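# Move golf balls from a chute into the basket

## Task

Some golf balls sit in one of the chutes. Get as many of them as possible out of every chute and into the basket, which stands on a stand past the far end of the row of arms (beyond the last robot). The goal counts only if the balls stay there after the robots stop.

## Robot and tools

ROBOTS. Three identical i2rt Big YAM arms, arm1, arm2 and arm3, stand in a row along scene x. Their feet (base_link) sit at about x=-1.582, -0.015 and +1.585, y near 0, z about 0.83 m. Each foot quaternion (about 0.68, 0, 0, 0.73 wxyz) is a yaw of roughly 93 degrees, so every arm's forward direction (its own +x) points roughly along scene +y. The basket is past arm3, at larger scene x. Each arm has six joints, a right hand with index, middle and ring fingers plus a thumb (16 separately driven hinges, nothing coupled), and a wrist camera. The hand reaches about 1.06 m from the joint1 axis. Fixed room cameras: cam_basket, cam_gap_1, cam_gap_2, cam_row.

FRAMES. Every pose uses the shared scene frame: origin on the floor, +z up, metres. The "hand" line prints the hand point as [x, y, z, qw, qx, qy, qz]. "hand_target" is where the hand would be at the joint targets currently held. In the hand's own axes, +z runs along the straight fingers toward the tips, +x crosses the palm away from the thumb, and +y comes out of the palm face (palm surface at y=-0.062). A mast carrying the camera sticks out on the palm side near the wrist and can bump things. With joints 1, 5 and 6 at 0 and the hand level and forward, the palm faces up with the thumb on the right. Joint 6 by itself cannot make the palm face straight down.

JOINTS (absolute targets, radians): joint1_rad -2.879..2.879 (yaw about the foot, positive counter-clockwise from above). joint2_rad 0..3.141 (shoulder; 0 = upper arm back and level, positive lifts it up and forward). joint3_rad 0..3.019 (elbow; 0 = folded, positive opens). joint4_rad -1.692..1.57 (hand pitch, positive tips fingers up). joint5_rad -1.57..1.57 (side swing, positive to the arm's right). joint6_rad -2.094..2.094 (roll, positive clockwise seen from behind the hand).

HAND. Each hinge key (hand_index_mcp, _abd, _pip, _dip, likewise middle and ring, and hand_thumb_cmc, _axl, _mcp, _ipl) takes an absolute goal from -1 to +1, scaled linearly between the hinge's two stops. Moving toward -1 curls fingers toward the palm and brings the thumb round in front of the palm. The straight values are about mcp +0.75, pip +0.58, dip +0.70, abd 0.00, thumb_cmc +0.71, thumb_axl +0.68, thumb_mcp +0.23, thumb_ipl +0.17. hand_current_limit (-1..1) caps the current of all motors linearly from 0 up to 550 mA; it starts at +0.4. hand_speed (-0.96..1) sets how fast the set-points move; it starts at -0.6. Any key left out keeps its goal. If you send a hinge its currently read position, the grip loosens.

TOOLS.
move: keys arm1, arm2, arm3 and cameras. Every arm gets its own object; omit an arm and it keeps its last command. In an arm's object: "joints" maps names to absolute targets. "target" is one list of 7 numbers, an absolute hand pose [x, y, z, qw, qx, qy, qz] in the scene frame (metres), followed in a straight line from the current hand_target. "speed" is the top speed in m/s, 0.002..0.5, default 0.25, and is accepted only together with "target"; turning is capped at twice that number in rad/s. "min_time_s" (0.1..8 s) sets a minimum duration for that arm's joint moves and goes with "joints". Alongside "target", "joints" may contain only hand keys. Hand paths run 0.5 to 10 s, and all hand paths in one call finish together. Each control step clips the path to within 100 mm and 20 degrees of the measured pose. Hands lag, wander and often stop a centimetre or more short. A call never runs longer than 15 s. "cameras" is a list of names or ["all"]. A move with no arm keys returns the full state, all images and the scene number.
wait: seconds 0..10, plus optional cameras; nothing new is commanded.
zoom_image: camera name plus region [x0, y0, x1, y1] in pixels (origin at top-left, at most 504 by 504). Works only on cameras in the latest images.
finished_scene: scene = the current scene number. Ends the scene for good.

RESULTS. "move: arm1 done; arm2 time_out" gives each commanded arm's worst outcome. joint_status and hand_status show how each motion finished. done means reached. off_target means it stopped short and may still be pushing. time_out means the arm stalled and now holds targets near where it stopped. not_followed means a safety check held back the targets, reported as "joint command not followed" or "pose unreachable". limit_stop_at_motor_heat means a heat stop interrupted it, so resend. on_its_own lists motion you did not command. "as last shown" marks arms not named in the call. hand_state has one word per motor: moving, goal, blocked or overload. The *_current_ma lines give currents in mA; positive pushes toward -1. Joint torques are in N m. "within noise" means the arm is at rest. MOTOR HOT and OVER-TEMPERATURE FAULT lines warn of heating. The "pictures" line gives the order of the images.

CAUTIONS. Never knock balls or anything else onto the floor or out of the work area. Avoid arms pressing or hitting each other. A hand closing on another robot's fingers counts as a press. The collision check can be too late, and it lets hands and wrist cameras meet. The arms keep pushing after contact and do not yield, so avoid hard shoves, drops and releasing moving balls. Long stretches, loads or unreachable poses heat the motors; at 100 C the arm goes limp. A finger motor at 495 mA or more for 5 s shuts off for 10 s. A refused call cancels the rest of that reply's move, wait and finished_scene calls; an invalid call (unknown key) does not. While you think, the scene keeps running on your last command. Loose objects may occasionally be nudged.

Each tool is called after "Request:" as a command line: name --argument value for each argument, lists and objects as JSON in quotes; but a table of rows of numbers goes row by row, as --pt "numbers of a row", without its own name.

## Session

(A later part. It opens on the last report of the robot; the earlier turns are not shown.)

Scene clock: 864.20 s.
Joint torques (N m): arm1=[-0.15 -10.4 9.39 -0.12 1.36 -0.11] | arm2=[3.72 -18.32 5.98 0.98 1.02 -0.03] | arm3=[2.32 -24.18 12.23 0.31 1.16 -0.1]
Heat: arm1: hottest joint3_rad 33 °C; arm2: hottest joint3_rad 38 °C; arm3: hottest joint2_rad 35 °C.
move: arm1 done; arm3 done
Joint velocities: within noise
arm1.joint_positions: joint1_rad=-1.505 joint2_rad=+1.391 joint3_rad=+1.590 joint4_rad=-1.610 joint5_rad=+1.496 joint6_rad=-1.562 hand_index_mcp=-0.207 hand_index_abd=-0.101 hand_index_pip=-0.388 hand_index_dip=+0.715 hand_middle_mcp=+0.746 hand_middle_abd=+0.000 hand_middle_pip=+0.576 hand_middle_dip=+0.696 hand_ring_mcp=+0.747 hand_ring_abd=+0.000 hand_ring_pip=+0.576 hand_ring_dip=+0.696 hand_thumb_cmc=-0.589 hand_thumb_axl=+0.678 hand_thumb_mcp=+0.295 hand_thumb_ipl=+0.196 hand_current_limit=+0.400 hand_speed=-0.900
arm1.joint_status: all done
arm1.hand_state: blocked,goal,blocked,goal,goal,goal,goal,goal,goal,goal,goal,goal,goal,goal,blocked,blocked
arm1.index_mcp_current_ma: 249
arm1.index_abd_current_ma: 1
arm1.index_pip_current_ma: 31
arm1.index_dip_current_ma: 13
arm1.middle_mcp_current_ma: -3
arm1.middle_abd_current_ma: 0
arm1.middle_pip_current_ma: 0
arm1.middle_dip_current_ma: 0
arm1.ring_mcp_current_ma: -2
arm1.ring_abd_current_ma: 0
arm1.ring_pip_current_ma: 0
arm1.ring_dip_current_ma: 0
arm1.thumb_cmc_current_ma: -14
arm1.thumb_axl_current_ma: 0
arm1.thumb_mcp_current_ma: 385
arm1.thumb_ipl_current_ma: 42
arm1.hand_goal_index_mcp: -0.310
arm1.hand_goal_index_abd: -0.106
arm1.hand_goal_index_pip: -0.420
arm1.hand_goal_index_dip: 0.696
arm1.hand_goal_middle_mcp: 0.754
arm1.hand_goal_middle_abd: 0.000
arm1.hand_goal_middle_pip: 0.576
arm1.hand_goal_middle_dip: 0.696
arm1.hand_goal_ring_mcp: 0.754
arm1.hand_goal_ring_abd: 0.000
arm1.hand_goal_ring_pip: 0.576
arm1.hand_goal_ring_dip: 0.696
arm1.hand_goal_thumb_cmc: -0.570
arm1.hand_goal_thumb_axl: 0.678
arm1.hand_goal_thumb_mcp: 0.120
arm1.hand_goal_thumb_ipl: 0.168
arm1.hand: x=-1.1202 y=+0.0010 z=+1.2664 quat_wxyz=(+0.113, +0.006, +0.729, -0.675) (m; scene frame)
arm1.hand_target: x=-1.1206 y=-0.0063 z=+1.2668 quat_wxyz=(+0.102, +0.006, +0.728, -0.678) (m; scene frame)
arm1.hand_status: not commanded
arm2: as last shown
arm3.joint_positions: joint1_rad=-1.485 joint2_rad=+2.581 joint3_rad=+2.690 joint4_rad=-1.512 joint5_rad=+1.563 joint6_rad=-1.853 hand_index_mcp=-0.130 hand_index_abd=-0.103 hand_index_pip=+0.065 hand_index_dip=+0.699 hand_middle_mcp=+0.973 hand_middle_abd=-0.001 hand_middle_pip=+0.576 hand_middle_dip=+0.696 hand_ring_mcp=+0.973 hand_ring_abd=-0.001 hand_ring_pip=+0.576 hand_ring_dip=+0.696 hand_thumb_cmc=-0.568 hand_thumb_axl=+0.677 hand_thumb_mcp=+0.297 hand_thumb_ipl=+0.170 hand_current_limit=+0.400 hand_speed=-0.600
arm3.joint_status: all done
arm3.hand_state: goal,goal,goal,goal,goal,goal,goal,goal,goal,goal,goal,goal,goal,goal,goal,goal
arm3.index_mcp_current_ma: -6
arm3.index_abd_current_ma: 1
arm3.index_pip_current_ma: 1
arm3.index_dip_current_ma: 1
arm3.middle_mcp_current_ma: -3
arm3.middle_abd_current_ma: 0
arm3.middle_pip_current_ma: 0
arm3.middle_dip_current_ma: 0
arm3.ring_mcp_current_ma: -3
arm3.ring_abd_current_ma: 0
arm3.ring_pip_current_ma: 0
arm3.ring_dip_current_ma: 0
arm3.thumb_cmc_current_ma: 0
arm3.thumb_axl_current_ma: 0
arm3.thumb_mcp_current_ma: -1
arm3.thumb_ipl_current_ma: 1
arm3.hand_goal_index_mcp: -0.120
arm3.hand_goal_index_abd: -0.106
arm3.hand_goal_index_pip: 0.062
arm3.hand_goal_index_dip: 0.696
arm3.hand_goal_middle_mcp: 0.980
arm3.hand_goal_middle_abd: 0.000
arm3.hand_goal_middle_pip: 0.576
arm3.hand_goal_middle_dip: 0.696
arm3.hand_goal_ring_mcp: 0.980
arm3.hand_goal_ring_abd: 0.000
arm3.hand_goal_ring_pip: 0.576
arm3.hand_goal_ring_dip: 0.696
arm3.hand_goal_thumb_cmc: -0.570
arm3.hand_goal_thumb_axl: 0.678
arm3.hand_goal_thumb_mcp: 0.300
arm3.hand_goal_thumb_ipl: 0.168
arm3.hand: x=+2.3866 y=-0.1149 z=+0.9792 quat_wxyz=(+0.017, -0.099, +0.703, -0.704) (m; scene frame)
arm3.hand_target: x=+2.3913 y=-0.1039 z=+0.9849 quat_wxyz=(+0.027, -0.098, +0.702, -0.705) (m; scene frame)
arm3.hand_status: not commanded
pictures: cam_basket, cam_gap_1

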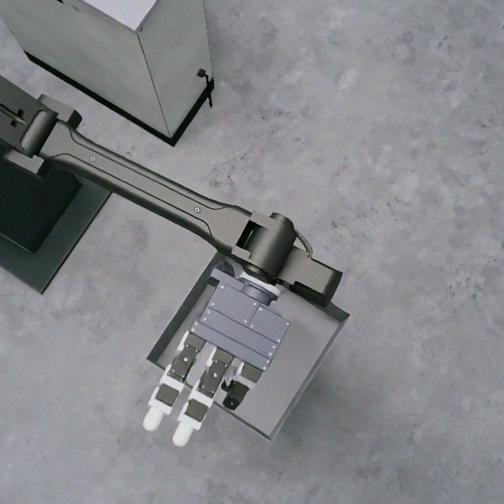

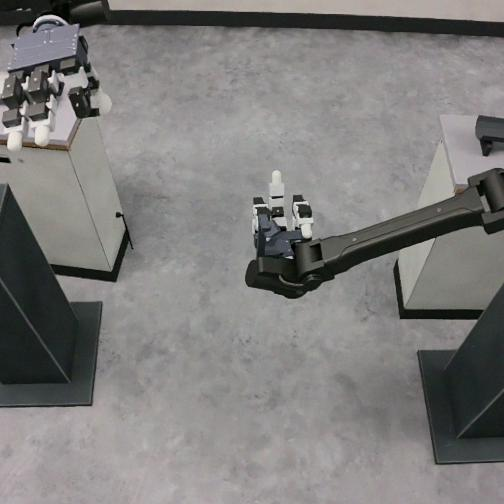

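Request:
move --arm1 '{"joints": {"joint1_rad": -1.585, "joint2_rad": 1.99, "joint3_rad": 2.13, "joint4_rad": -1.66, "joint6_rad": -1.58}, "min_time_s": 4}' --arm3 '{"joints": {"joint1_rad": -1.4, "joint2_rad": 1.9, "joint3_rad": 2.25, "joint4_rad": -1.66}, "min_time_s": 4}' --cameras '["cam_basket"]'

Request:
move --arm1 '{"target": [-0.843, -0.015, 1.125, 0.041, -0.008, 0.728, -0.685], "speed": 0.08}' --arm3 '{"joints": {"joint1_rad": 0, "joint2_rad": 1.7, "joint3_rad": 2.1, "joint4_rad": -1.65}, "min_time_s": 4}'

Request:
move --arm1 '{"target": [-0.779, -0.019, 1.075, 0.041, -0.008, 0.728, -0.685], "speed": 0.06}' --arm3 '{"joints": {"joint1_rad": 1.465, "joint2_rad": 1.69, "joint3_rad": 2.05}, "min_time_s": 4}'

Request:
move --arm1 '{"target": [-0.776, -0.027, 1.032, 0.041, -0.008, 0.728, -0.685], "speed": 0.05}' --cameras '["arm2_cam_wrist"]'

Scene clock: 874.97 s.
Joint torques (N m): arm1=[-0.26 -19.43 13.08 -0.38 1.35 -0.15] | arm2=[3.49 -18.73 5.94 1.03 1.01 -0.05] | arm3=[2.43 -19.6 7.94 0.42 1.14 -0.08]
Heat: arm1: hottest joint2_rad 33 °C; arm2: hottest joint2_rad 37 °C; arm3: hottest joint3_rad 35 °C.
move: arm1 done; arm3 done
Joint velocities: within noise
arm1.joint_positions: joint1_rad=-1.568 joint2_rad=+1.985 joint3_rad=+2.073 joint4_rad=-1.650 joint5_rad=+1.497 joint6_rad=-1.572 hand_index_mcp=-0.207 hand_index_abd=-0.101 hand_index_pip=-0.388 hand_index_dip=+0.715 hand_middle_mcp=+0.746 hand_middle_abd=+0.000 hand_middle_pip=+0.576 hand_middle_dip=+0.696 hand_ring_mcp=+0.747 hand_ring_abd=+0.000 hand_ring_pip=+0.576 hand_ring_dip=+0.696 hand_thumb_cmc=-0.589 hand_thumb_axl=+0.678 hand_thumb_mcp=+0.295 hand_thumb_ipl=+0.196 hand_current_limit=+0.400 hand_speed=-0.900
arm1.joint_status: all done
arm1.hand_state: blocked,goal,blocked,goal,goal,goal,goal,goal,goal,goal,goal,goal,goal,goal,blocked,blocked
arm1.index_mcp_current_ma: 249
arm1.index_abd_current_ma: 1
arm1.index_pip_current_ma: 31
arm1.index_dip_current_ma: 13
arm1.middle_mcp_current_ma: -4
arm1.middle_abd_current_ma: 0
arm1.middle_pip_current_ma: 0
arm1.middle_dip_current_ma: 0
arm1.ring_mcp_current_ma: -3
arm1.ring_abd_current_ma: 0
arm1.ring_pip_current_ma: 0
arm1.ring_dip_current_ma: 0
arm1.thumb_cmc_current_ma: -14
arm1.thumb_axl_current_ma: 0
arm1.thumb_mcp_current_ma: 385
arm1.thumb_ipl_current_ma: 42
arm1.hand_goal_index_mcp: -0.310
arm1.hand_goal_index_abd: -0.106
arm1.hand_goal_index_pip: -0.420
arm1.hand_goal_index_dip: 0.696
arm1.hand_goal_middle_mcp: 0.754
arm1.hand_goal_middle_abd: 0.000
arm1.hand_goal_middle_pip: 0.576
arm1.hand_goal_middle_dip: 0.696
arm1.hand_goal_ring_mcp: 0.754
arm1.hand_goal_ring_abd: 0.000
arm1.hand_goal_ring_pip: 0.576
arm1.hand_goal_ring_dip: 0.696
arm1.hand_goal_thumb_cmc: -0.570
arm1.hand_goal_thumb_axl: 0.678
arm1.hand_goal_thumb_mcp: 0.120
arm1.hand_goal_thumb_ipl: 0.168
arm1.hand: x=-0.9319 y=-0.0131 z=+1.1548 quat_wxyz=(+0.034, -0.025, +0.729, -0.683) (m; scene frame)
arm1.hand_target: x=-0.9285 y=-0.0240 z=+1.1752 quat_wxyz=(+0.041, -0.007, +0.728, -0.684) (m; scene frame)
arm1.hand_status: not commanded
arm2: as last shown
arm3.joint_positions: joint1_rad=-1.414 joint2_rad=+1.917 joint3_rad=+2.252 joint4_rad=-1.652 joint5_rad=+1.563 joint6_rad=-1.853 hand_index_mcp=-0.130 hand_index_abd=-0.103 hand_index_pip=+0.065 hand_index_dip=+0.699 hand_middle_mcp=+0.973 hand_middle_abd=-0.001 hand_middle_pip=+0.576 hand_middle_dip=+0.696 hand_ring_mcp=+0.973 hand_ring_abd=-0.001 hand_ring_pip=+0.576 hand_ring_dip=+0.696 hand_thumb_cmc=-0.568 hand_thumb_axl=+0.677 hand_thumb_mcp=+0.297 hand_thumb_ipl=+0.170 hand_current_limit=+0.400 hand_speed=-0.600
arm3.joint_status: all done
arm3.hand_state: goal,goal,goal,goal,goal,goal,goal,goal,goal,goal,goal,goal,goal,goal,goal,goal
arm3.index_mcp_current_ma: -6
arm3.index_abd_current_ma: 1
arm3.index_pip_current_ma: 1
arm3.index_dip_current_ma: 1
arm3.middle_mcp_current_ma: -3
arm3.middle_abd_current_ma: 0
arm3.middle_pip_current_ma: 0
arm3.middle_dip_current_ma: 0
arm3.ring_mcp_current_ma: -3
arm3.ring_abd_current_ma: 0
arm3.ring_pip_current_ma: 0
arm3.ring_dip_current_ma: 0
arm3.thumb_cmc_current_ma: 0
arm3.thumb_axl_current_ma: 0
arm3.thumb_mcp_current_ma: -1
arm3.thumb_ipl_current_ma: 1
arm3.hand_goal_index_mcp: -0.120
arm3.hand_goal_index_abd: -0.106
arm3.hand_goal_index_pip: 0.062
arm3.hand_goal_index_dip: 0.696
arm3.hand_goal_middle_mcp: 0.980
arm3.hand_goal_middle_abd: 0.000
arm3.hand_goal_middle_pip: 0.576
arm3.hand_goal_middle_dip: 0.696
arm3.hand_goal_ring_mcp: 0.980
arm3.hand_goal_ring_abd: 0.000
arm3.hand_goal_ring_pip: 0.576
arm3.hand_goal_ring_dip: 0.696
arm3.hand_goal_thumb_cmc: -0.570
arm3.hand_goal_thumb_axl: 0.678
arm3.hand_goal_thumb_mcp: 0.300
arm3.hand_goal_thumb_ipl: 0.168
arm3.hand: x=+2.2230 y=-0.0972 z=+1.2556 quat_wxyz=(+0.072, -0.094, +0.704, -0.701) (m; scene frame)
arm3.hand_target: x=+2.2164 y=-0.0901 z=+1.2647 quat_wxyz=(+0.077, -0.098, +0.702, -0.701) (m; scene frame)
arm3.hand_status: not commanded
pictures: cam_basket

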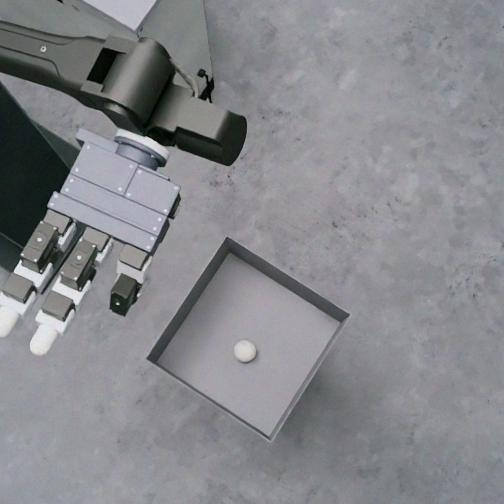

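Scene clock: 879.43 s.
Joint torques (N m): arm1=[0.09 -22.3 13.29 -0.12 1.32 -0.12] | arm2=[3.37 -18.43 5.91 0.99 1.03 -0.05] | arm3=[1.79 -17.2 7.82 0.85 1.12 -0.08]
Heat: arm1: hottest joint2_rad 33 °C; arm2: hottest joint2_rad 37 °C; arm3: hottest joint2_rad 34 °C.
move: arm1 off_target; arm3 done
Joint velocities: within noise
arm1.joint_positions: joint1_rad=-1.568 joint2_rad=+2.248 joint3_rad=+2.383 joint4_rad=-1.585 joint5_rad=+1.499 joint6_rad=-1.684 hand_index_mcp=-0.207 hand_index_abd=-0.101 hand_index_pip=-0.388 hand_index_dip=+0.715 hand_middle_mcp=+0.746 hand_middle_abd=+0.000 hand_middle_pip=+0.576 hand_middle_dip=+0.696 hand_ring_mcp=+0.747 hand_ring_abd=+0.000 hand_ring_pip=+0.576 hand_ring_dip=+0.696 hand_thumb_cmc=-0.589 hand_thumb_axl=+0.678 hand_thumb_mcp=+0.295 hand_thumb_ipl=+0.196 hand_current_limit=+0.400 hand_speed=-0.900
arm1.joint_status: not commanded
arm1.hand_state: blocked,goal,blocked,goal,goal,goal,goal,goal,goal,goal,goal,goal,goal,goal,blocked,blocked
arm1.index_mcp_current_ma: 249
arm1.index_abd_current_ma: 1
arm1.index_pip_current_ma: 31
arm1.index_dip_current_ma: 13
arm1.middle_mcp_current_ma: -4
arm1.middle_abd_current_ma: 0
arm1.middle_pip_current_ma: 0
arm1.middle_dip_current_ma: 0
arm1.ring_mcp_current_ma: -3
arm1.ring_abd_current_ma: 0
arm1.ring_pip_current_ma: 0
arm1.ring_dip_current_ma: 0
arm1.thumb_cmc_current_ma: -14
arm1.thumb_axl_current_ma: 0
arm1.thumb_mcp_current_ma: 385
arm1.thumb_ipl_current_ma: 42
arm1.hand_goal_index_mcp: -0.310
arm1.hand_goal_index_abd: -0.106
arm1.hand_goal_index_pip: -0.420
arm1.hand_goal_index_dip: 0.696
arm1.hand_goal_middle_mcp: 0.754
arm1.hand_goal_middle_abd: 0.000
arm1.hand_goal_middle_pip: 0.576
arm1.hand_goal_middle_dip: 0.696
arm1.hand_goal_ring_mcp: 0.754
arm1.hand_goal_ring_abd: 0.000
arm1.hand_goal_ring_pip: 0.576
arm1.hand_goal_ring_dip: 0.696
arm1.hand_goal_thumb_cmc: -0.570
arm1.hand_goal_thumb_axl: 0.678
arm1.hand_goal_thumb_mcp: 0.120
arm1.hand_goal_thumb_ipl: 0.168
arm1.hand: x=-0.8488 y=-0.0068 z=+1.1077 quat_wxyz=(+0.037, -0.028, +0.728, -0.684) (m; scene frame)
arm1.hand_target: x=-0.8442 y=-0.0150 z=+1.1249 quat_wxyz=(+0.046, -0.012, +0.727, -0.685) (m; scene frame)
arm1.hand_status: off_target (0.020 m and 2.3 deg from the pose sent, 0.094 m and 2.1 deg at the start)
arm2: as last shown
arm3.joint_positions: joint1_rad=-0.002 joint2_rad=+1.722 joint3_rad=+2.103 joint4_rad=-1.652 joint5_rad=+1.563 joint6_rad=-1.853 hand_index_mcp=-0.129 hand_index_abd=-0.103 hand_index_pip=+0.065 hand_index_dip=+0.699 hand_middle_mcp=+0.973 hand_middle_abd=-0.001 hand_middle_pip=+0.576 hand_middle_dip=+0.696 hand_ring_mcp=+0.973 hand_ring_abd=-0.001 hand_ring_pip=+0.576 hand_ring_dip=+0.696 hand_thumb_cmc=-0.568 hand_thumb_axl=+0.677 hand_thumb_mcp=+0.298 hand_thumb_ipl=+0.170 hand_current_limit=+0.400 hand_speed=-0.600
arm3.joint_status: all done
arm3.hand_state: goal,goal,goal,goal,goal,goal,goal,goal,goal,goal,goal,goal,goal,goal,goal,goal
arm3.index_mcp_current_ma: -5
arm3.index_abd_current_ma: 1
arm3.index_pip_current_ma: 1
arm3.index_dip_current_ma: 1
arm3.middle_mcp_current_ma: -3
arm3.middle_abd_current_ma: 0
arm3.middle_pip_current_ma: 0
arm3.middle_dip_current_ma: 0
arm3.ring_mcp_current_ma: -3
arm3.ring_abd_current_ma: 0
arm3.ring_pip_current_ma: 0
arm3.ring_dip_current_ma: 0
arm3.thumb_cmc_current_ma: 0
arm3.thumb_axl_current_ma: 0
arm3.thumb_mcp_current_ma: -1
arm3.thumb_ipl_current_ma: 1
arm3.hand_goal_index_mcp: -0.120
arm3.hand_goal_index_abd: -0.106
arm3.hand_goal_index_pip: 0.062
arm3.hand_goal_index_dip: 0.696
arm3.hand_goal_middle_mcp: 0.980
arm3.hand_goal_middle_abd: 0.000
arm3.hand_goal_middle_pip: 0.576
arm3.hand_goal_middle_dip: 0.696
arm3.hand_goal_ring_mcp: 0.980
arm3.hand_goal_ring_abd: 0.000
arm3.hand_goal_ring_pip: 0.576
arm3.hand_goal_ring_dip: 0.696
arm3.hand_goal_thumb_cmc: -0.570
arm3.hand_goal_thumb_axl: 0.678
arm3.hand_goal_thumb_mcp: 0.300
arm3.hand_goal_thumb_ipl: 0.168
arm3.hand: x=+1.7175 y=+0.4878 z=+1.3054 quat_wxyz=(+0.521, -0.517, +0.487, -0.474) (m; scene frame)
arm3.hand_target: x=+1.7170 y=+0.4799 z=+1.3159 quat_wxyz=(+0.525, -0.513, +0.490, -0.470) (m; scene frame)
arm3.hand_status: not commanded
pictures: none

Scene clock: 883.90 s.
Joint torques (N m): arm1=[-0.26 -24.76 13.55 0.77 1.24 -0.14] | arm2=[3.37 -18.61 6.01 1.06 1.03 -0.04] | arm3=[0.91 -17.61 7.88 0.83 1.13 -0.09]
Heat: arm1: hottest joint2_rad 33 °C; arm2: hottest joint2_rad 37 °C; arm3: hottest joint2_rad 34 °C.
move: arm1 off_target; arm3 done
Joint velocities: within noise
arm1.joint_positions: joint1_rad=-1.572 joint2_rad=+2.478 joint3_rad=+2.659 joint4_rad=-1.417 joint5_rad=+1.499 joint6_rad=-1.910 hand_index_mcp=-0.207 hand_index_abd=-0.101 hand_index_pip=-0.388 hand_index_dip=+0.715 hand_middle_mcp=+0.746 hand_middle_abd=+0.000 hand_middle_pip=+0.576 hand_middle_dip=+0.696 hand_ring_mcp=+0.747 hand_ring_abd=+0.000 hand_ring_pip=+0.576 hand_ring_dip=+0.696 hand_thumb_cmc=-0.589 hand_thumb_axl=+0.678 hand_thumb_mcp=+0.295 hand_thumb_ipl=+0.196 hand_current_limit=+0.400 hand_speed=-0.900
arm1.joint_status: not commanded
arm1.hand_state: blocked,goal,blocked,goal,goal,goal,goal,goal,goal,goal,goal,goal,goal,goal,blocked,blocked
arm1.index_mcp_current_ma: 249
arm1.index_abd_current_ma: 1
arm1.index_pip_current_ma: 31
arm1.index_dip_current_ma: 13
arm1.middle_mcp_current_ma: -4
arm1.middle_abd_current_ma: 0
arm1.middle_pip_current_ma: 0
arm1.middle_dip_current_ma: 0
arm1.ring_mcp_current_ma: -3
arm1.ring_abd_current_ma: 0
arm1.ring_pip_current_ma: 0
arm1.ring_dip_current_ma: 0
arm1.thumb_cmc_current_ma: -14
arm1.thumb_axl_current_ma: 0
arm1.thumb_mcp_current_ma: 385
arm1.thumb_ipl_current_ma: 42
arm1.hand_goal_index_mcp: -0.310
arm1.hand_goal_index_abd: -0.106
arm1.hand_goal_index_pip: -0.420
arm1.hand_goal_index_dip: 0.696
arm1.hand_goal_middle_mcp: 0.754
arm1.hand_goal_middle_abd: 0.000
arm1.hand_goal_middle_pip: 0.576
arm1.hand_goal_middle_dip: 0.696
arm1.hand_goal_ring_mcp: 0.754
arm1.hand_goal_ring_abd: 0.000
arm1.hand_goal_ring_pip: 0.576
arm1.hand_goal_ring_dip: 0.696
arm1.hand_goal_thumb_cmc: -0.570
arm1.hand_goal_thumb_axl: 0.678
arm1.hand_goal_thumb_mcp: 0.120
arm1.hand_goal_thumb_ipl: 0.168
arm1.hand: x=-0.7849 y=-0.0056 z=+1.0568 quat_wxyz=(+0.036, -0.035, +0.726, -0.685) (m; scene frame)
arm1.hand_target: x=-0.7807 y=-0.0191 z=+1.0748 quat_wxyz=(+0.048, -0.013, +0.726, -0.686) (m; scene frame)
arm1.hand_status: off_target (0.023 m and 3.2 deg from the pose sent, 0.078 m and 2.3 deg at the start)
arm2: as last shown
arm3.joint_positions: joint1_rad=+1.463 joint2_rad=+1.713 joint3_rad=+2.053 joint4_rad=-1.652 joint5_rad=+1.563 joint6_rad=-1.853 hand_index_mcp=-0.129 hand_index_abd=-0.103 hand_index_pip=+0.065 hand_index_dip=+0.699 hand_middle_mcp=+0.973 hand_middle_abd=-0.001 hand_middle_pip=+0.576 hand_middle_dip=+0.696 hand_ring_mcp=+0.973 hand_ring_abd=-0.001 hand_ring_pip=+0.576 hand_ring_dip=+0.696 hand_thumb_cmc=-0.568 hand_thumb_axl=+0.677 hand_thumb_mcp=+0.298 hand_thumb_ipl=+0.170 hand_current_limit=+0.400 hand_speed=-0.600
arm3.joint_status: all done
arm3.hand_state: goal,goal,goal,goal,goal,goal,goal,goal,goal,goal,goal,goal,goal,goal,goal,goal
arm3.index_mcp_current_ma: -5
arm3.index_abd_current_ma: 1
arm3.index_pip_current_ma: 1
arm3.index_dip_current_ma: 1
arm3.middle_mcp_current_ma: -3
arm3.middle_abd_current_ma: 0
arm3.middle_pip_current_ma: 0
arm3.middle_dip_current_ma: 0
arm3.ring_mcp_current_ma: -3
arm3.ring_abd_current_ma: 0
arm3.ring_pip_current_ma: 0
arm3.ring_dip_current_ma: 0
arm3.thumb_cmc_current_ma: 0
arm3.thumb_axl_current_ma: 0
arm3.thumb_mcp_current_ma: -1
arm3.thumb_ipl_current_ma: 1
arm3.hand_goal_index_mcp: -0.120
arm3.hand_goal_index_abd: -0.106
arm3.hand_goal_index_pip: 0.062
arm3.hand_goal_index_dip: 0.696
arm3.hand_goal_middle_mcp: 0.980
arm3.hand_goal_middle_abd: 0.000
arm3.hand_goal_middle_pip: 0.576
arm3.hand_goal_middle_dip: 0.696
arm3.hand_goal_ring_mcp: 0.980
arm3.hand_goal_ring_abd: 0.000
arm3.hand_goal_ring_pip: 0.576
arm3.hand_goal_ring_dip: 0.696
arm3.hand_goal_thumb_cmc: -0.570
arm3.hand_goal_thumb_axl: 0.678
arm3.hand_goal_thumb_mcp: 0.300
arm3.hand_goal_thumb_ipl: 0.168
arm3.hand: x=+1.0483 y=+0.1194 z=+1.2910 quat_wxyz=(+0.704, -0.710, +0.002, -0.018) (m; scene frame)
arm3.hand_target: x=+1.0562 y=+0.1182 z=+1.3018 quat_wxyz=(+0.705, -0.709, +0.007, -0.012) (m; scene frame)
arm3.hand_status: not commanded
pictures: none

Scene clock: 885.47 s.
Joint torques (N m): arm1=[-0.32 -25.23 10.25 0.49 1.18 0.02] | arm2=[3.14 -18.37 5.93 1.01 1.02 -0.04] | arm3=[1.55 -17.14 7.86 0.81 1.13 -0.09]
Heat: arm1: hottest joint2_rad 33 °C; arm2: hottest joint2_rad 37 °C; arm3: hottest joint2_rad 34 °C.
move: arm1 off_target
Joint velocities: within noise
arm1.joint_positions: joint1_rad=-1.583 joint2_rad=+2.514 joint3_rad=+2.657 joint4_rad=-1.410 joint5_rad=+1.499 joint6_rad=-1.857 hand_index_mcp=-0.207 hand_index_abd=-0.101 hand_index_pip=-0.388 hand_index_dip=+0.715 hand_middle_mcp=+0.746 hand_middle_abd=+0.000 hand_middle_pip=+0.576 hand_middle_dip=+0.696 hand_ring_mcp=+0.747 hand_ring_abd=+0.000 hand_ring_pip=+0.576 hand_ring_dip=+0.696 hand_thumb_cmc=-0.589 hand_thumb_axl=+0.678 hand_thumb_mcp=+0.295 hand_thumb_ipl=+0.196 hand_current_limit=+0.400 hand_speed=-0.900
arm1.joint_status: not commanded
arm1.hand_state: blocked,goal,blocked,goal,goal,goal,goal,goal,goal,goal,goal,goal,goal,goal,blocked,blocked
arm1.index_mcp_current_ma: 249
arm1.index_abd_current_ma: 1
arm1.index_pip_current_ma: 31
arm1.index_dip_current_ma: 13
arm1.middle_mcp_current_ma: -4
arm1.middle_abd_current_ma: 0
arm1.middle_pip_current_ma: 0
arm1.middle_dip_current_ma: 0
arm1.ring_mcp_current_ma: -3
arm1.ring_abd_current_ma: 0
arm1.ring_pip_current_ma: 0
arm1.ring_dip_current_ma: 0
arm1.thumb_cmc_current_ma: -14
arm1.thumb_axl_current_ma: 0
arm1.thumb_mcp_current_ma: 385
arm1.thumb_ipl_current_ma: 42
arm1.hand_goal_index_mcp: -0.310
arm1.hand_goal_index_abd: -0.106
arm1.hand_goal_index_pip: -0.420
arm1.hand_goal_index_dip: 0.696
arm1.hand_goal_middle_mcp: 0.754
arm1.hand_goal_middle_abd: 0.000
arm1.hand_goal_middle_pip: 0.576
arm1.hand_goal_middle_dip: 0.696
arm1.hand_goal_ring_mcp: 0.754
arm1.hand_goal_ring_abd: 0.000
arm1.hand_goal_ring_pip: 0.576
arm1.hand_goal_ring_dip: 0.696
arm1.hand_goal_thumb_cmc: -0.570
arm1.hand_goal_thumb_axl: 0.678
arm1.hand_goal_thumb_mcp: 0.120
arm1.hand_goal_thumb_ipl: 0.168
arm1.hand: x=-0.7780 y=-0.0135 z=+1.0292 quat_wxyz=(+0.039, -0.024, +0.727, -0.685) (m; scene frame)
arm1.hand_target: x=-0.7765 y=-0.0270 z=+1.0320 quat_wxyz=(+0.042, -0.009, +0.727, -0.685) (m; scene frame)
arm1.hand_status: off_target (0.014 m and 1.8 deg from the pose sent, 0.034 m and 3.2 deg at the start)
arm2, arm3: as last shown
arm3.joint_positions: joint1_rad=+1.463 joint2_rad=+1.712 joint3_rad=+2.053 joint4_rad=-1.652 joint5_rad=+1.563 joint6_rad=-1.853 hand_index_mcp=-0.129 hand_index_abd=-0.103 hand_index_pip=+0.065 hand_index_dip=+0.699 hand_middle_mcp=+0.973 hand_middle_abd=-0.001 hand_middle_pip=+0.576 hand_middle_dip=+0.696 hand_ring_mcp=+0.973 hand_ring_abd=-0.001 hand_ring_pip=+0.576 hand_ring_dip=+0.696 hand_thumb_cmc=-0.568 hand_thumb_axl=+0.677 hand_thumb_mcp=+0.298 hand_thumb_ipl=+0.170 hand_current_limit=+0.400 hand_speed=-0.600
arm3.hand: x=+1.0484 y=+0.1193 z=+1.2912 quat_wxyz=(+0.704, -0.710, +0.003, -0.018) (m; scene frame)
arm3.hand_target: x=+1.0561 y=+0.1182 z=+1.3018 quat_wxyz=(+0.705, -0.709, +0.007, -0.012) (m; scene frame)
pictures: arm2_cam_wrist
camera_calibration:
arm2_cam_wrist: T_world_to_cam=[[0.8276, 0.251823, 0.501661, 0.131647], [0.504936, -0.724375, -0.469383, 0.84288], [0.245189, 0.641768, -0.726647, 0.972404], [0, 0, 0, 1]] pos_world=[-0.772974, -0.0466481, 1.03619]

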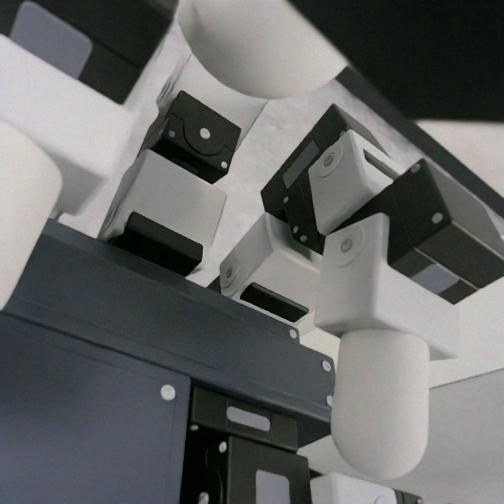

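Request:
move --arm1 '{"joints": {"hand_speed": -0.4, "hand_index_mcp": 0.0, "hand_thumb_mcp": 0.37}}' --cameras '["arm2_cam_wrist"]'

Scene clock: 893.43 s.
Joint torques (N m): arm1=[-0.32 -25.29 10.26 0.49 1.2 0.02] | arm2=[3.19 -18.14 6.05 0.96 1.06 -0.07] | arm3=[1.44 -17.14 7.88 0.84 1.13 -0.08]
Heat: arm1: hottest joint3_rad 34 °C; arm2: hottest joint2_rad 38 °C; arm3: hottest joint3_rad 34 °C.
move: arm1 done
Joint velocities: within noise
arm1.joint_positions: joint1_rad=-1.583 joint2_rad=+2.514 joint3_rad=+2.657 joint4_rad=-1.410 joint5_rad=+1.499 joint6_rad=-1.854 hand_index_mcp=-0.009 hand_index_abd=-0.103 hand_index_pip=-0.415 hand_index_dip=+0.699 hand_middle_mcp=+0.746 hand_middle_abd=+0.000 hand_middle_pip=+0.576 hand_middle_dip=+0.696 hand_ring_mcp=+0.747 hand_ring_abd=+0.000 hand_ring_pip=+0.576 hand_ring_dip=+0.696 hand_thumb_cmc=-0.574 hand_thumb_axl=+0.678 hand_thumb_mcp=+0.366 hand_thumb_ipl=+0.170 hand_current_limit=+0.400 hand_speed=-0.400
arm1.joint_status: all done
arm1.hand_state: goal,goal,goal,goal,goal,goal,goal,goal,goal,goal,goal,goal,goal,goal,goal,goal
arm1.index_mcp_current_ma: -4
arm1.index_abd_current_ma: 1
arm1.index_pip_current_ma: 1
arm1.index_dip_current_ma: 1
arm1.middle_mcp_current_ma: -4
arm1.middle_abd_current_ma: 0
arm1.middle_pip_current_ma: 0
arm1.middle_dip_current_ma: 0
arm1.ring_mcp_current_ma: -3
arm1.ring_abd_current_ma: 0
arm1.ring_pip_current_ma: 0
arm1.ring_dip_current_ma: 0
arm1.thumb_cmc_current_ma: -1
arm1.thumb_axl_current_ma: 0
arm1.thumb_mcp_current_ma: -1
arm1.thumb_ipl_current_ma: 0
arm1.hand_goal_index_mcp: 0.000
arm1.hand_goal_index_abd: -0.106
arm1.hand_goal_index_pip: -0.420
arm1.hand_goal_index_dip: 0.696
arm1.hand_goal_middle_mcp: 0.754
arm1.hand_goal_middle_abd: 0.000
arm1.hand_goal_middle_pip: 0.576
arm1.hand_goal_middle_dip: 0.696
arm1.hand_goal_ring_mcp: 0.754
arm1.hand_goal_ring_abd: 0.000
arm1.hand_goal_ring_pip: 0.576
arm1.hand_goal_ring_dip: 0.696
arm1.hand_goal_thumb_cmc: -0.570
arm1.hand_goal_thumb_axl: 0.678
arm1.hand_goal_thumb_mcp: 0.370
arm1.hand_goal_thumb_ipl: 0.168
arm1.hand: x=-0.7777 y=-0.0135 z=+1.0293 quat_wxyz=(+0.040, -0.023, +0.727, -0.685) (m; scene frame)
arm1.hand_target: x=-0.7765 y=-0.0270 z=+1.0320 quat_wxyz=(+0.042, -0.009, +0.727, -0.685) (m; scene frame)
arm1.hand_status: not commanded
arm2, arm3: as last shown
arm2.joint_positions: joint1_rad=+1.634 joint2_rad=+2.424 joint3_rad=+1.940 joint4_rad=-0.612 joint5_rad=+1.390 joint6_rad=+1.183 hand_index_mcp=-0.337 hand_index_abd=+0.001 hand_index_pip=-0.882 hand_index_dip=+0.408 hand_middle_mcp=+0.431 hand_middle_abd=-0.002 hand_middle_pip=-0.075 hand_middle_dip=+0.694 hand_ring_mcp=-0.337 hand_ring_abd=+0.001 hand_ring_pip=-0.882 hand_ring_dip=+0.409 hand_thumb_cmc=+0.722 hand_thumb_axl=+0.677 hand_thumb_mcp=+0.226 hand_thumb_ipl=+0.168 hand_current_limit=+0.400 hand_speed=-0.600
arm2.hand_state: goal,goal,goal,goal,goal,goal,goal,goal,goal,goal,goal,goal,goal,goal,goal,goal
arm2.index_mcp_current_ma: 23
arm2.index_pip_current_ma: -1
arm2.index_dip_current_ma: 9
arm2.middle_mcp_current_ma: 94
arm2.middle_pip_current_ma: 23
arm2.ring_mcp_current_ma: 25
arm2.ring_pip_current_ma: -1
arm2.ring_dip_current_ma: 11
arm2.thumb_cmc_current_ma: 37
arm2.hand: x=-0.7385 y=+0.0804 z=+0.9818 quat_wxyz=(-0.100, -0.035, +0.761, +0.640) (m; scene frame)
pictures: arm2_cam_wrist
camera_calibration:
arm2_cam_wrist: T_world_to_cam=[[0.826938, 0.252962, 0.502179, 0.130946], [0.505919, -0.724488, -0.46815, 0.841522], [0.245399, 0.641193, -0.727084, 0.972085], [0, 0, 0, 1]] pos_world=[-0.772574, -0.0467464, 1.03499]

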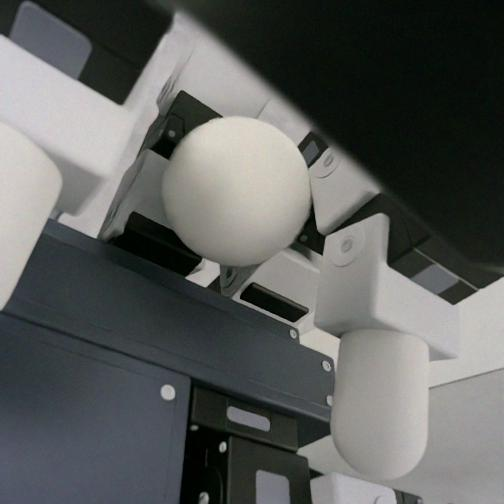

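Request:
move --arm1 '{"target": [-0.774, -0.008, 1.055, 0.041, -0.008, 0.728, -0.685], "speed": 0.04}' --cameras '["arm2_cam_wrist"]'

Request:
move --arm1 '{"target": [-0.772, -0.002, 1.11, 0.041, -0.008, 0.728, -0.685], "speed": 0.06}' --cameras '["arm2_cam_wrist"]'

Scene clock: 896.87 s.
Joint torques (N m): arm1=[1.44 -25.05 13.26 0.12 1.29 -0.16] | arm2=[3.25 -18.67 6.09 0.94 1.06 -0.06] | arm3=[1.49 -17.14 7.87 0.83 1.13 -0.08]
Heat: arm1: hottest joint3_rad 34 °C; arm2: hottest joint2_rad 38 °C; arm3: hottest joint3_rad 34 °C.
move: arm1 off_target
Joint velocities: within noise
arm1.joint_positions: joint1_rad=-1.583 joint2_rad=+2.514 joint3_rad=+2.678 joint4_rad=-1.426 joint5_rad=+1.501 joint6_rad=-1.862 hand_index_mcp=-0.009 hand_index_abd=-0.103 hand_index_pip=-0.415 hand_index_dip=+0.699 hand_middle_mcp=+0.746 hand_middle_abd=+0.000 hand_middle_pip=+0.576 hand_middle_dip=+0.696 hand_ring_mcp=+0.747 hand_ring_abd=+0.000 hand_ring_pip=+0.576 hand_ring_dip=+0.696 hand_thumb_cmc=-0.573 hand_thumb_axl=+0.678 hand_thumb_mcp=+0.366 hand_thumb_ipl=+0.170 hand_current_limit=+0.400 hand_speed=-0.400
arm1.joint_status: not commanded
arm1.hand_state: goal,goal,goal,goal,goal,goal,goal,goal,goal,goal,goal,goal,goal,goal,goal,goal
arm1.index_mcp_current_ma: -4
arm1.index_abd_current_ma: 1
arm1.index_pip_current_ma: 1
arm1.index_dip_current_ma: 1
arm1.middle_mcp_current_ma: -4
arm1.middle_abd_current_ma: 0
arm1.middle_pip_current_ma: 0
arm1.middle_dip_current_ma: 0
arm1.ring_mcp_current_ma: -3
arm1.ring_abd_current_ma: 0
arm1.ring_pip_current_ma: 0
arm1.ring_dip_current_ma: 0
arm1.thumb_cmc_current_ma: -1
arm1.thumb_axl_current_ma: 0
arm1.thumb_mcp_current_ma: -1
arm1.thumb_ipl_current_ma: 0
arm1.hand_goal_index_mcp: 0.000
arm1.hand_goal_index_abd: -0.106
arm1.hand_goal_index_pip: -0.420
arm1.hand_goal_index_dip: 0.696
arm1.hand_goal_middle_mcp: 0.754
arm1.hand_goal_middle_abd: 0.000
arm1.hand_goal_middle_pip: 0.576
arm1.hand_goal_middle_dip: 0.696
arm1.hand_goal_ring_mcp: 0.754
arm1.hand_goal_ring_abd: 0.000
arm1.hand_goal_ring_pip: 0.576
arm1.hand_goal_ring_dip: 0.696
arm1.hand_goal_thumb_cmc: -0.570
arm1.hand_goal_thumb_axl: 0.678
arm1.hand_goal_thumb_mcp: 0.370
arm1.hand_goal_thumb_ipl: 0.168
arm1.hand: x=-0.7788 y=-0.0136 z=+1.0377 quat_wxyz=(+0.039, -0.023, +0.727, -0.686) (m; scene frame)
arm1.hand_target: x=-0.7750 y=-0.0081 z=+1.0548 quat_wxyz=(+0.052, -0.016, +0.726, -0.686) (m; scene frame)
arm1.hand_status: off_target (0.019 m and 1.8 deg from the pose sent, 0.027 m and 1.7 deg at the start)
arm2.joint_positions: joint1_rad=+1.634 joint2_rad=+2.424 joint3_rad=+1.940 joint4_rad=-0.612 joint5_rad=+1.390 joint6_rad=+1.184 hand_index_mcp=-0.337 hand_index_abd=+0.001 hand_index_pip=-0.882 hand_index_dip=+0.408 hand_middle_mcp=+0.431 hand_middle_abd=-0.002 hand_middle_pip=-0.075 hand_middle_dip=+0.694 hand_ring_mcp=-0.337 hand_ring_abd=+0.001 hand_ring_pip=-0.882 hand_ring_dip=+0.409 hand_thumb_cmc=+0.722 hand_thumb_axl=+0.677 hand_thumb_mcp=+0.226 hand_thumb_ipl=+0.168 hand_current_limit=+0.400 hand_speed=-0.600
arm2.joint_status: not commanded
arm2.hand_state: goal,goal,goal,goal,goal,goal,goal,goal,goal,goal,goal,goal,goal,goal,goal,goal
arm2.index_mcp_current_ma: 23
arm2.index_abd_current_ma: 2
arm2.index_pip_current_ma: -1
arm2.index_dip_current_ma: 9
arm2.middle_mcp_current_ma: 93
arm2.middle_abd_current_ma: -7
arm2.middle_pip_current_ma: 23
arm2.middle_dip_current_ma: -9
arm2.ring_mcp_current_ma: 25
arm2.ring_abd_current_ma: 2
arm2.ring_pip_current_ma: -1
arm2.ring_dip_current_ma: 11
arm2.thumb_cmc_current_ma: 37
arm2.thumb_axl_current_ma: -4
arm2.thumb_mcp_current_ma: -2
arm2.thumb_ipl_current_ma: -2
arm2.hand_goal_index_mcp: -0.342
arm2.hand_goal_index_abd: 0.000
arm2.hand_goal_index_pip: -0.882
arm2.hand_goal_index_dip: 0.406
arm2.hand_goal_middle_mcp: 0.412
arm2.hand_goal_middle_abd: 0.000
arm2.hand_goal_middle_pip: -0.080
arm2.hand_goal_middle_dip: 0.696
arm2.hand_goal_ring_mcp: -0.342
arm2.hand_goal_ring_abd: 0.000
arm2.hand_goal_ring_pip: -0.882
arm2.hand_goal_ring_dip: 0.406
arm2.hand_goal_thumb_cmc: 0.714
arm2.hand_goal_thumb_axl: 0.678
arm2.hand_goal_thumb_mcp: 0.226
arm2.hand_goal_thumb_ipl: 0.168
arm2.hand: x=-0.7385 y=+0.0804 z=+0.9818 quat_wxyz=(-0.100, -0.035, +0.761, +0.640) (m; scene frame)
arm2.hand_target: x=-0.7391 y=+0.0704 z=+0.9743 quat_wxyz=(-0.106, -0.037, +0.760, +0.641) (m; scene frame)
arm2.hand_status: not commanded
arm3: as last shown
pictures: arm2_cam_wrist
camera_calibration:
arm2_cam_wrist: T_world_to_cam=[[0.827192, 0.252861, 0.501811, 0.131518], [0.505611, -0.724577, -0.468344, 0.841481], [0.245175, 0.641132, -0.727213, 0.972043], [0, 0, 0, 1]] pos_world=[-0.772574, -0.0467463, 1.03499]

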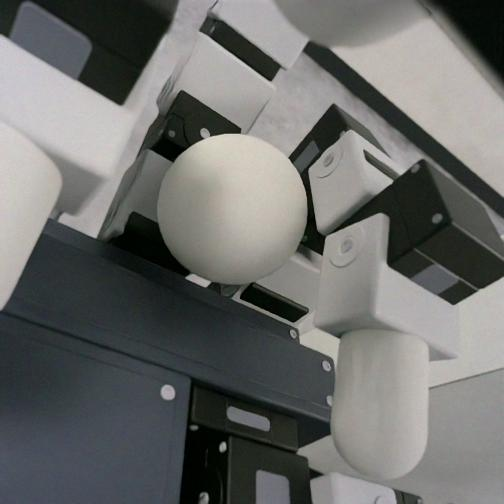

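Scene clock: 898.83 s.
Joint torques (N m): arm1=[1.9 -24.82 12.93 1.37 1.22 -0.19] | arm2=[3.14 -18.55 6.17 0.88 1.07 -0.06] | arm3=[1.44 -17.08 7.87 0.83 1.13 -0.08]
Heat: arm1: hottest joint3_rad 34 °C; arm2: hottest joint2_rad 38 °C; arm3: hottest joint3_rad 34 °C.
move: arm1 off_target
Joint velocities: within noise
arm1.joint_positions: joint1_rad=-1.583 joint2_rad=+2.514 joint3_rad=+2.813 joint4_rad=-1.393 joint5_rad=+1.507 joint6_rad=-2.048 hand_index_mcp=-0.009 hand_index_abd=-0.103 hand_index_pip=-0.415 hand_index_dip=+0.699 hand_middle_mcp=+0.746 hand_middle_abd=+0.000 hand_middle_pip=+0.576 hand_middle_dip=+0.696 hand_ring_mcp=+0.747 hand_ring_abd=+0.000 hand_ring_pip=+0.576 hand_ring_dip=+0.696 hand_thumb_cmc=-0.573 hand_thumb_axl=+0.678 hand_thumb_mcp=+0.366 hand_thumb_ipl=+0.170 hand_current_limit=+0.400 hand_speed=-0.400
arm1.joint_status: not commanded
arm1.hand_state: goal,goal,goal,goal,goal,goal,goal,goal,goal,goal,goal,goal,goal,goal,goal,goal
arm1.index_mcp_current_ma: -4
arm1.index_abd_current_ma: 1
arm1.index_pip_current_ma: 1
arm1.index_dip_current_ma: 1
arm1.middle_mcp_current_ma: -4
arm1.middle_abd_current_ma: 0
arm1.middle_pip_current_ma: 0
arm1.middle_dip_current_ma: 0
arm1.ring_mcp_current_ma: -3
arm1.ring_abd_current_ma: 0
arm1.ring_pip_current_ma: 0
arm1.ring_dip_current_ma: 0
arm1.thumb_cmc_current_ma: -1
arm1.thumb_axl_current_ma: 0
arm1.thumb_mcp_current_ma: -1
arm1.thumb_ipl_current_ma: 0
arm1.hand_goal_index_mcp: 0.000
arm1.hand_goal_index_abd: -0.106
arm1.hand_goal_index_pip: -0.420
arm1.hand_goal_index_dip: 0.696
arm1.hand_goal_middle_mcp: 0.754
arm1.hand_goal_middle_abd: 0.000
arm1.hand_goal_middle_pip: 0.576
arm1.hand_goal_middle_dip: 0.696
arm1.hand_goal_ring_mcp: 0.754
arm1.hand_goal_ring_abd: 0.000
arm1.hand_goal_ring_pip: 0.576
arm1.hand_goal_ring_dip: 0.696
arm1.hand_goal_thumb_cmc: -0.570
arm1.hand_goal_thumb_axl: 0.678
arm1.hand_goal_thumb_mcp: 0.370
arm1.hand_goal_thumb_ipl: 0.168
arm1.hand: x=-0.7798 y=-0.0139 z=+1.0936 quat_wxyz=(+0.036, -0.033, +0.723, -0.689) (m; scene frame)
arm1.hand_target: x=-0.7736 y=-0.0021 z=+1.1097 quat_wxyz=(+0.058, -0.021, +0.722, -0.690) (m; scene frame)
arm1.hand_status: off_target (0.022 m and 3.0 deg from the pose sent, 0.073 m and 1.8 deg at the start)
arm2, arm3: as last shown
pictures: arm2_cam_wrist
camera_calibration:
arm2_cam_wrist: T_world_to_cam=[[0.827192, 0.252861, 0.501811, 0.131518], [0.505611, -0.724577, -0.468344, 0.841481], [0.245175, 0.641132, -0.727213, 0.972043], [0, 0, 0, 1]] pos_world=[-0.772574, -0.0467463, 1.03499]

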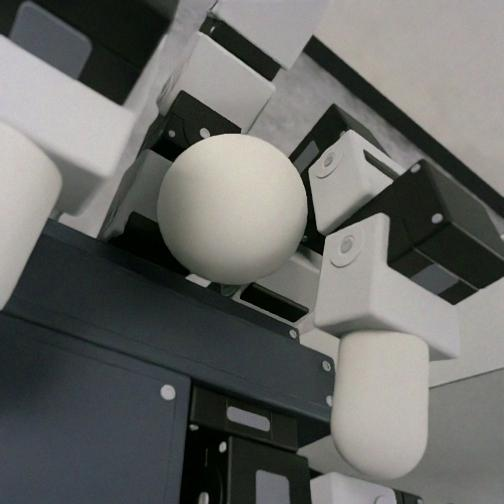

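Request:
move --arm1 '{"target":[-0.80,-0.004,1.14,0.041,-0.008,0.728,-0.685],"speed":0.1}' --arm2 '{"joints":{"hand_speed":-0.8,"hand_middle_mcp":-0.1,"hand_middle_pip":-0.518,"hand_middle_dip":0.043}}' --cameras '["arm2_cam_wrist"]'

Request:
move --arm1 '{"target":[-0.90,-0.012,1.15,0.041,-0.008,0.728,-0.685],"speed":0.15}' --arm2 '{"joints":{"hand_middle_mcp":-0.16,"hand_middle_pip":-0.76}}' --cameras '["arm2_cam_wrist"]'

Scene clock: 919.30 s.
Joint torques (N m): arm1=[1.85 -25.99 11.79 0.08 1.14 0.01] | arm2=[2.9 -18.73 6.05 1.01 1.04 -0.07] | arm3=[1.49 -17.14 7.86 0.83 1.12 -0.09]
Heat: arm1: hottest joint3_rad 35 °C; arm2: hottest joint2_rad 38 °C; arm3: hottest joint3_rad 33 °C.
move: arm1 off_target; arm2 off_target
Joint velocities: within noise
arm1.joint_positions: joint1_rad=-1.583 joint2_rad=+2.473 joint3_rad=+2.803 joint4_rad=-1.549 joint5_rad=+1.507 joint6_rad=-1.930 hand_index_mcp=-0.009 hand_index_abd=-0.103 hand_index_pip=-0.415 hand_index_dip=+0.699 hand_middle_mcp=+0.746 hand_middle_abd=+0.000 hand_middle_pip=+0.576 hand_middle_dip=+0.696 hand_ring_mcp=+0.747 hand_ring_abd=+0.000 hand_ring_pip=+0.576 hand_ring_dip=+0.696 hand_thumb_cmc=-0.573 hand_thumb_axl=+0.678 hand_thumb_mcp=+0.366 hand_thumb_ipl=+0.170 hand_current_limit=+0.400 hand_speed=-0.400
arm1.joint_status: not commanded
arm1.hand_state: goal,goal,goal,goal,goal,goal,goal,goal,goal,goal,goal,goal,goal,goal,goal,goal
arm1.index_mcp_current_ma: -4
arm1.index_abd_current_ma: 1
arm1.index_pip_current_ma: 1
arm1.index_dip_current_ma: 1
arm1.middle_mcp_current_ma: -4
arm1.middle_abd_current_ma: 0
arm1.middle_pip_current_ma: 0
arm1.middle_dip_current_ma: 0
arm1.ring_mcp_current_ma: -3
arm1.ring_abd_current_ma: 0
arm1.ring_pip_current_ma: 0
arm1.ring_dip_current_ma: 0
arm1.thumb_cmc_current_ma: -1
arm1.thumb_axl_current_ma: 0
arm1.thumb_mcp_current_ma: -1
arm1.thumb_ipl_current_ma: 0
arm1.hand_goal_index_mcp: 0.000
arm1.hand_goal_index_abd: -0.106
arm1.hand_goal_index_pip: -0.420
arm1.hand_goal_index_dip: 0.696
arm1.hand_goal_middle_mcp: 0.754
arm1.hand_goal_middle_abd: 0.000
arm1.hand_goal_middle_pip: 0.576
arm1.hand_goal_middle_dip: 0.696
arm1.hand_goal_ring_mcp: 0.754
arm1.hand_goal_ring_abd: 0.000
arm1.hand_goal_ring_pip: 0.576
arm1.hand_goal_ring_dip: 0.696
arm1.hand_goal_thumb_cmc: -0.570
arm1.hand_goal_thumb_axl: 0.678
arm1.hand_goal_thumb_mcp: 0.370
arm1.hand_goal_thumb_ipl: 0.168
arm1.hand: x=-0.8010 y=-0.0151 z=+1.1146 quat_wxyz=(+0.031, -0.032, +0.724, -0.689) (m; scene frame)
arm1.hand_target: x=-0.8011 y=-0.0044 z=+1.1396 quat_wxyz=(+0.055, -0.019, +0.724, -0.687) (m; scene frame)
arm1.hand_status: off_target (0.028 m and 3.1 deg from the pose sent, 0.051 m and 3.0 deg at the start)
arm2.joint_positions: joint1_rad=+1.634 joint2_rad=+2.424 joint3_rad=+1.940 joint4_rad=-0.612 joint5_rad=+1.390 joint6_rad=+1.184 hand_index_mcp=-0.337 hand_index_abd=+0.001 hand_index_pip=-0.882 hand_index_dip=+0.408 hand_middle_mcp=-0.066 hand_middle_abd=-0.002 hand_middle_pip=-0.517 hand_middle_dip=+0.046 hand_ring_mcp=-0.337 hand_ring_abd=+0.001 hand_ring_pip=-0.882 hand_ring_dip=+0.409 hand_thumb_cmc=+0.722 hand_thumb_axl=+0.677 hand_thumb_mcp=+0.226 hand_thumb_ipl=+0.168 hand_current_limit=+0.400 hand_speed=-0.800
arm2.joint_status: hand_middle_mcp off_target (ended at -0.066, target -0.100); the others done
arm2.hand_state: goal,goal,goal,goal,blocked,goal,goal,goal,goal,goal,goal,goal,goal,goal,goal,goal
arm2.index_mcp_current_ma: 23
arm2.index_abd_current_ma: 2
arm2.index_pip_current_ma: -1
arm2.index_dip_current_ma: 9
arm2.middle_mcp_current_ma: 171
arm2.middle_abd_current_ma: -7
arm2.middle_pip_current_ma: 6
arm2.middle_dip_current_ma: 10
arm2.ring_mcp_current_ma: 25
arm2.ring_abd_current_ma: 2
arm2.ring_pip_current_ma: -1
arm2.ring_dip_current_ma: 11
arm2.thumb_cmc_current_ma: 37
arm2.thumb_axl_current_ma: -4
arm2.thumb_mcp_current_ma: -2
arm2.thumb_ipl_current_ma: -2
arm2.hand_goal_index_mcp: -0.342
arm2.hand_goal_index_abd: 0.000
arm2.hand_goal_index_pip: -0.882
arm2.hand_goal_index_dip: 0.406
arm2.hand_goal_middle_mcp: -0.100
arm2.hand_goal_middle_abd: 0.000
arm2.hand_goal_middle_pip: -0.518
arm2.hand_goal_middle_dip: 0.044
arm2.hand_goal_ring_mcp: -0.342
arm2.hand_goal_ring_abd: 0.000
arm2.hand_goal_ring_pip: -0.882
arm2.hand_goal_ring_dip: 0.406
arm2.hand_goal_thumb_cmc: 0.714
arm2.hand_goal_thumb_axl: 0.678
arm2.hand_goal_thumb_mcp: 0.226
arm2.hand_goal_thumb_ipl: 0.168
arm2.hand: x=-0.7385 y=+0.0804 z=+0.9818 quat_wxyz=(-0.100, -0.035, +0.761, +0.640) (m; scene frame)
arm2.hand_target: x=-0.7391 y=+0.0704 z=+0.9743 quat_wxyz=(-0.106, -0.037, +0.760, +0.641) (m; scene frame)
arm2.hand_status: not commanded
arm3: as last shown
pictures: arm2_cam_wrist
camera_calibration:
arm2_cam_wrist: T_world_to_cam=[[0.827192, 0.252861, 0.501811, 0.131518], [0.505611, -0.724577, -0.468344, 0.841481], [0.245175, 0.641132, -0.727213, 0.972043], [0, 0, 0, 1]] pos_world=[-0.772574, -0.0467463, 1.03499]

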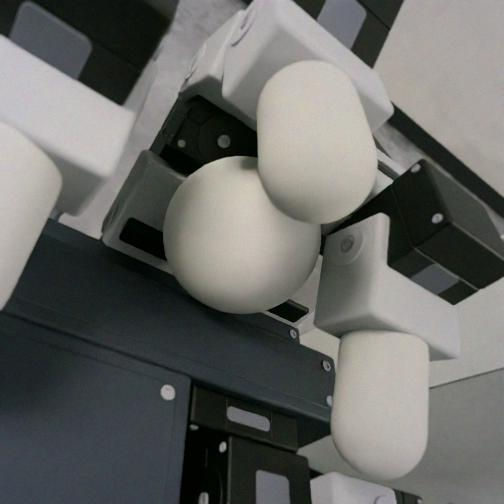

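Scene clock: 921.03 s.
Joint torques (N m): arm1=[1.79 -22.3 8.81 -0.4 1.32 0] | arm2=[3.19 -18.55 6.15 0.95 1.01 -0.05] | arm3=[1.49 -17.08 7.88 0.8 1.13 -0.08]
Heat: arm1: hottest joint3_rad 35 °C; arm2: hottest joint2_rad 38 °C; arm3: hottest joint3_rad 33 °C.
move: arm1 off_target; arm2 off_target
Joint velocities: within noise
arm1.joint_positions: joint1_rad=-1.583 joint2_rad=+2.101 joint3_rad=+2.216 joint4_rad=-1.687 joint5_rad=+1.498 joint6_rad=-1.545 hand_index_mcp=-0.009 hand_index_abd=-0.103 hand_index_pip=-0.415 hand_index_dip=+0.699 hand_middle_mcp=+0.746 hand_middle_abd=+0.000 hand_middle_pip=+0.576 hand_middle_dip=+0.696 hand_ring_mcp=+0.747 hand_ring_abd=+0.000 hand_ring_pip=+0.576 hand_ring_dip=+0.696 hand_thumb_cmc=-0.572 hand_thumb_axl=+0.678 hand_thumb_mcp=+0.366 hand_thumb_ipl=+0.170 hand_current_limit=+0.400 hand_speed=-0.400
arm1.joint_status: not commanded
arm1.hand_state: goal,goal,goal,goal,goal,goal,goal,goal,goal,goal,goal,goal,goal,goal,goal,goal
arm1.index_mcp_current_ma: -4
arm1.index_abd_current_ma: 1
arm1.index_pip_current_ma: 1
arm1.index_dip_current_ma: 1
arm1.middle_mcp_current_ma: -4
arm1.middle_abd_current_ma: 0
arm1.middle_pip_current_ma: 0
arm1.middle_dip_current_ma: 0
arm1.ring_mcp_current_ma: -3
arm1.ring_abd_current_ma: 0
arm1.ring_pip_current_ma: 0
arm1.ring_dip_current_ma: 0
arm1.thumb_cmc_current_ma: 0
arm1.thumb_axl_current_ma: 0
arm1.thumb_mcp_current_ma: -1
arm1.thumb_ipl_current_ma: 0
arm1.hand_goal_index_mcp: 0.000
arm1.hand_goal_index_abd: -0.106
arm1.hand_goal_index_pip: -0.420
arm1.hand_goal_index_dip: 0.696
arm1.hand_goal_middle_mcp: 0.754
arm1.hand_goal_middle_abd: 0.000
arm1.hand_goal_middle_pip: 0.576
arm1.hand_goal_middle_dip: 0.696
arm1.hand_goal_ring_mcp: 0.754
arm1.hand_goal_ring_abd: 0.000
arm1.hand_goal_ring_pip: 0.576
arm1.hand_goal_ring_dip: 0.696
arm1.hand_goal_thumb_cmc: -0.570
arm1.hand_goal_thumb_axl: 0.678
arm1.hand_goal_thumb_mcp: 0.370
arm1.hand_goal_thumb_ipl: 0.168
arm1.hand: x=-0.8986 y=-0.0208 z=+1.1391 quat_wxyz=(+0.034, -0.013, +0.729, -0.684) (m; scene frame)
arm1.hand_target: x=-0.9000 y=-0.0123 z=+1.1500 quat_wxyz=(+0.045, -0.011, +0.728, -0.684) (m; scene frame)
arm1.hand_status: off_target (0.014 m and 1.0 deg from the pose sent, 0.105 m and 3.1 deg at the start; a joint's target at an end of its range on 31 of 52 steps)
arm2.joint_positions: joint1_rad=+1.634 joint2_rad=+2.424 joint3_rad=+1.940 joint4_rad=-0.612 joint5_rad=+1.390 joint6_rad=+1.184 hand_index_mcp=-0.337 hand_index_abd=+0.001 hand_index_pip=-0.882 hand_index_dip=+0.408 hand_middle_mcp=-0.078 hand_middle_abd=-0.007 hand_middle_pip=-0.690 hand_middle_dip=+0.052 hand_ring_mcp=-0.337 hand_ring_abd=+0.001 hand_ring_pip=-0.882 hand_ring_dip=+0.409 hand_thumb_cmc=+0.722 hand_thumb_axl=+0.677 hand_thumb_mcp=+0.226 hand_thumb_ipl=+0.168 hand_current_limit=+0.400 hand_speed=-0.800
arm2.joint_status: hand_middle_mcp off_target (ended at -0.078, target -0.160); hand_middle_pip off_target (ended at -0.690, target -0.760)
arm2.hand_state: goal,goal,goal,goal,blocked,goal,blocked,goal,goal,goal,goal,goal,goal,goal,goal,goal
arm2.index_mcp_current_ma: 23
arm2.index_abd_current_ma: 2
arm2.index_pip_current_ma: -1
arm2.index_dip_current_ma: 9
arm2.middle_mcp_current_ma: 385
arm2.middle_abd_current_ma: -26
arm2.middle_pip_current_ma: 334
arm2.middle_dip_current_ma: 37
arm2.ring_mcp_current_ma: 25
arm2.ring_abd_current_ma: 2
arm2.ring_pip_current_ma: -1
arm2.ring_dip_current_ma: 11
arm2.thumb_cmc_current_ma: 37
arm2.thumb_axl_current_ma: -4
arm2.thumb_mcp_current_ma: -2
arm2.thumb_ipl_current_ma: -2
arm2.hand_goal_index_mcp: -0.342
arm2.hand_goal_index_abd: 0.000
arm2.hand_goal_index_pip: -0.882
arm2.hand_goal_index_dip: 0.406
arm2.hand_goal_middle_mcp: -0.160
arm2.hand_goal_middle_abd: 0.000
arm2.hand_goal_middle_pip: -0.760
arm2.hand_goal_middle_dip: 0.044
arm2.hand_goal_ring_mcp: -0.342
arm2.hand_goal_ring_abd: 0.000
arm2.hand_goal_ring_pip: -0.882
arm2.hand_goal_ring_dip: 0.406
arm2.hand_goal_thumb_cmc: 0.714
arm2.hand_goal_thumb_axl: 0.678
arm2.hand_goal_thumb_mcp: 0.226
arm2.hand_goal_thumb_ipl: 0.168
arm2.hand: x=-0.7385 y=+0.0804 z=+0.9818 quat_wxyz=(-0.100, -0.035, +0.761, +0.640) (m; scene frame)
arm2.hand_target: x=-0.7391 y=+0.0704 z=+0.9743 quat_wxyz=(-0.106, -0.037, +0.760, +0.641) (m; scene frame)
arm2.hand_status: not commanded
arm3: as last shown
pictures: arm2_cam_wrist
camera_calibration:
arm2_cam_wrist: T_world_to_cam=[[0.827192, 0.252861, 0.501811, 0.131518], [0.505611, -0.724577, -0.468344, 0.841481], [0.245175, 0.641132, -0.727213, 0.972043], [0, 0, 0, 1]] pos_world=[-0.772574, -0.0467463, 1.03499]

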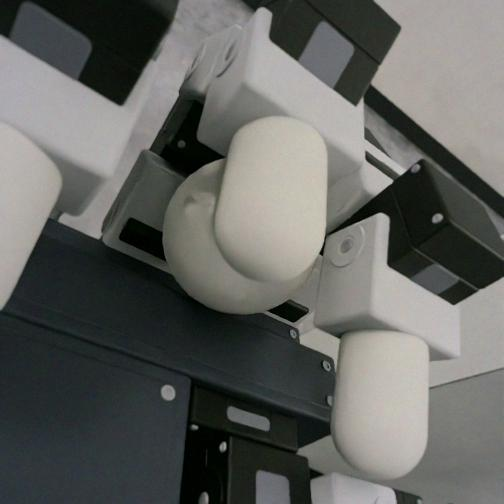

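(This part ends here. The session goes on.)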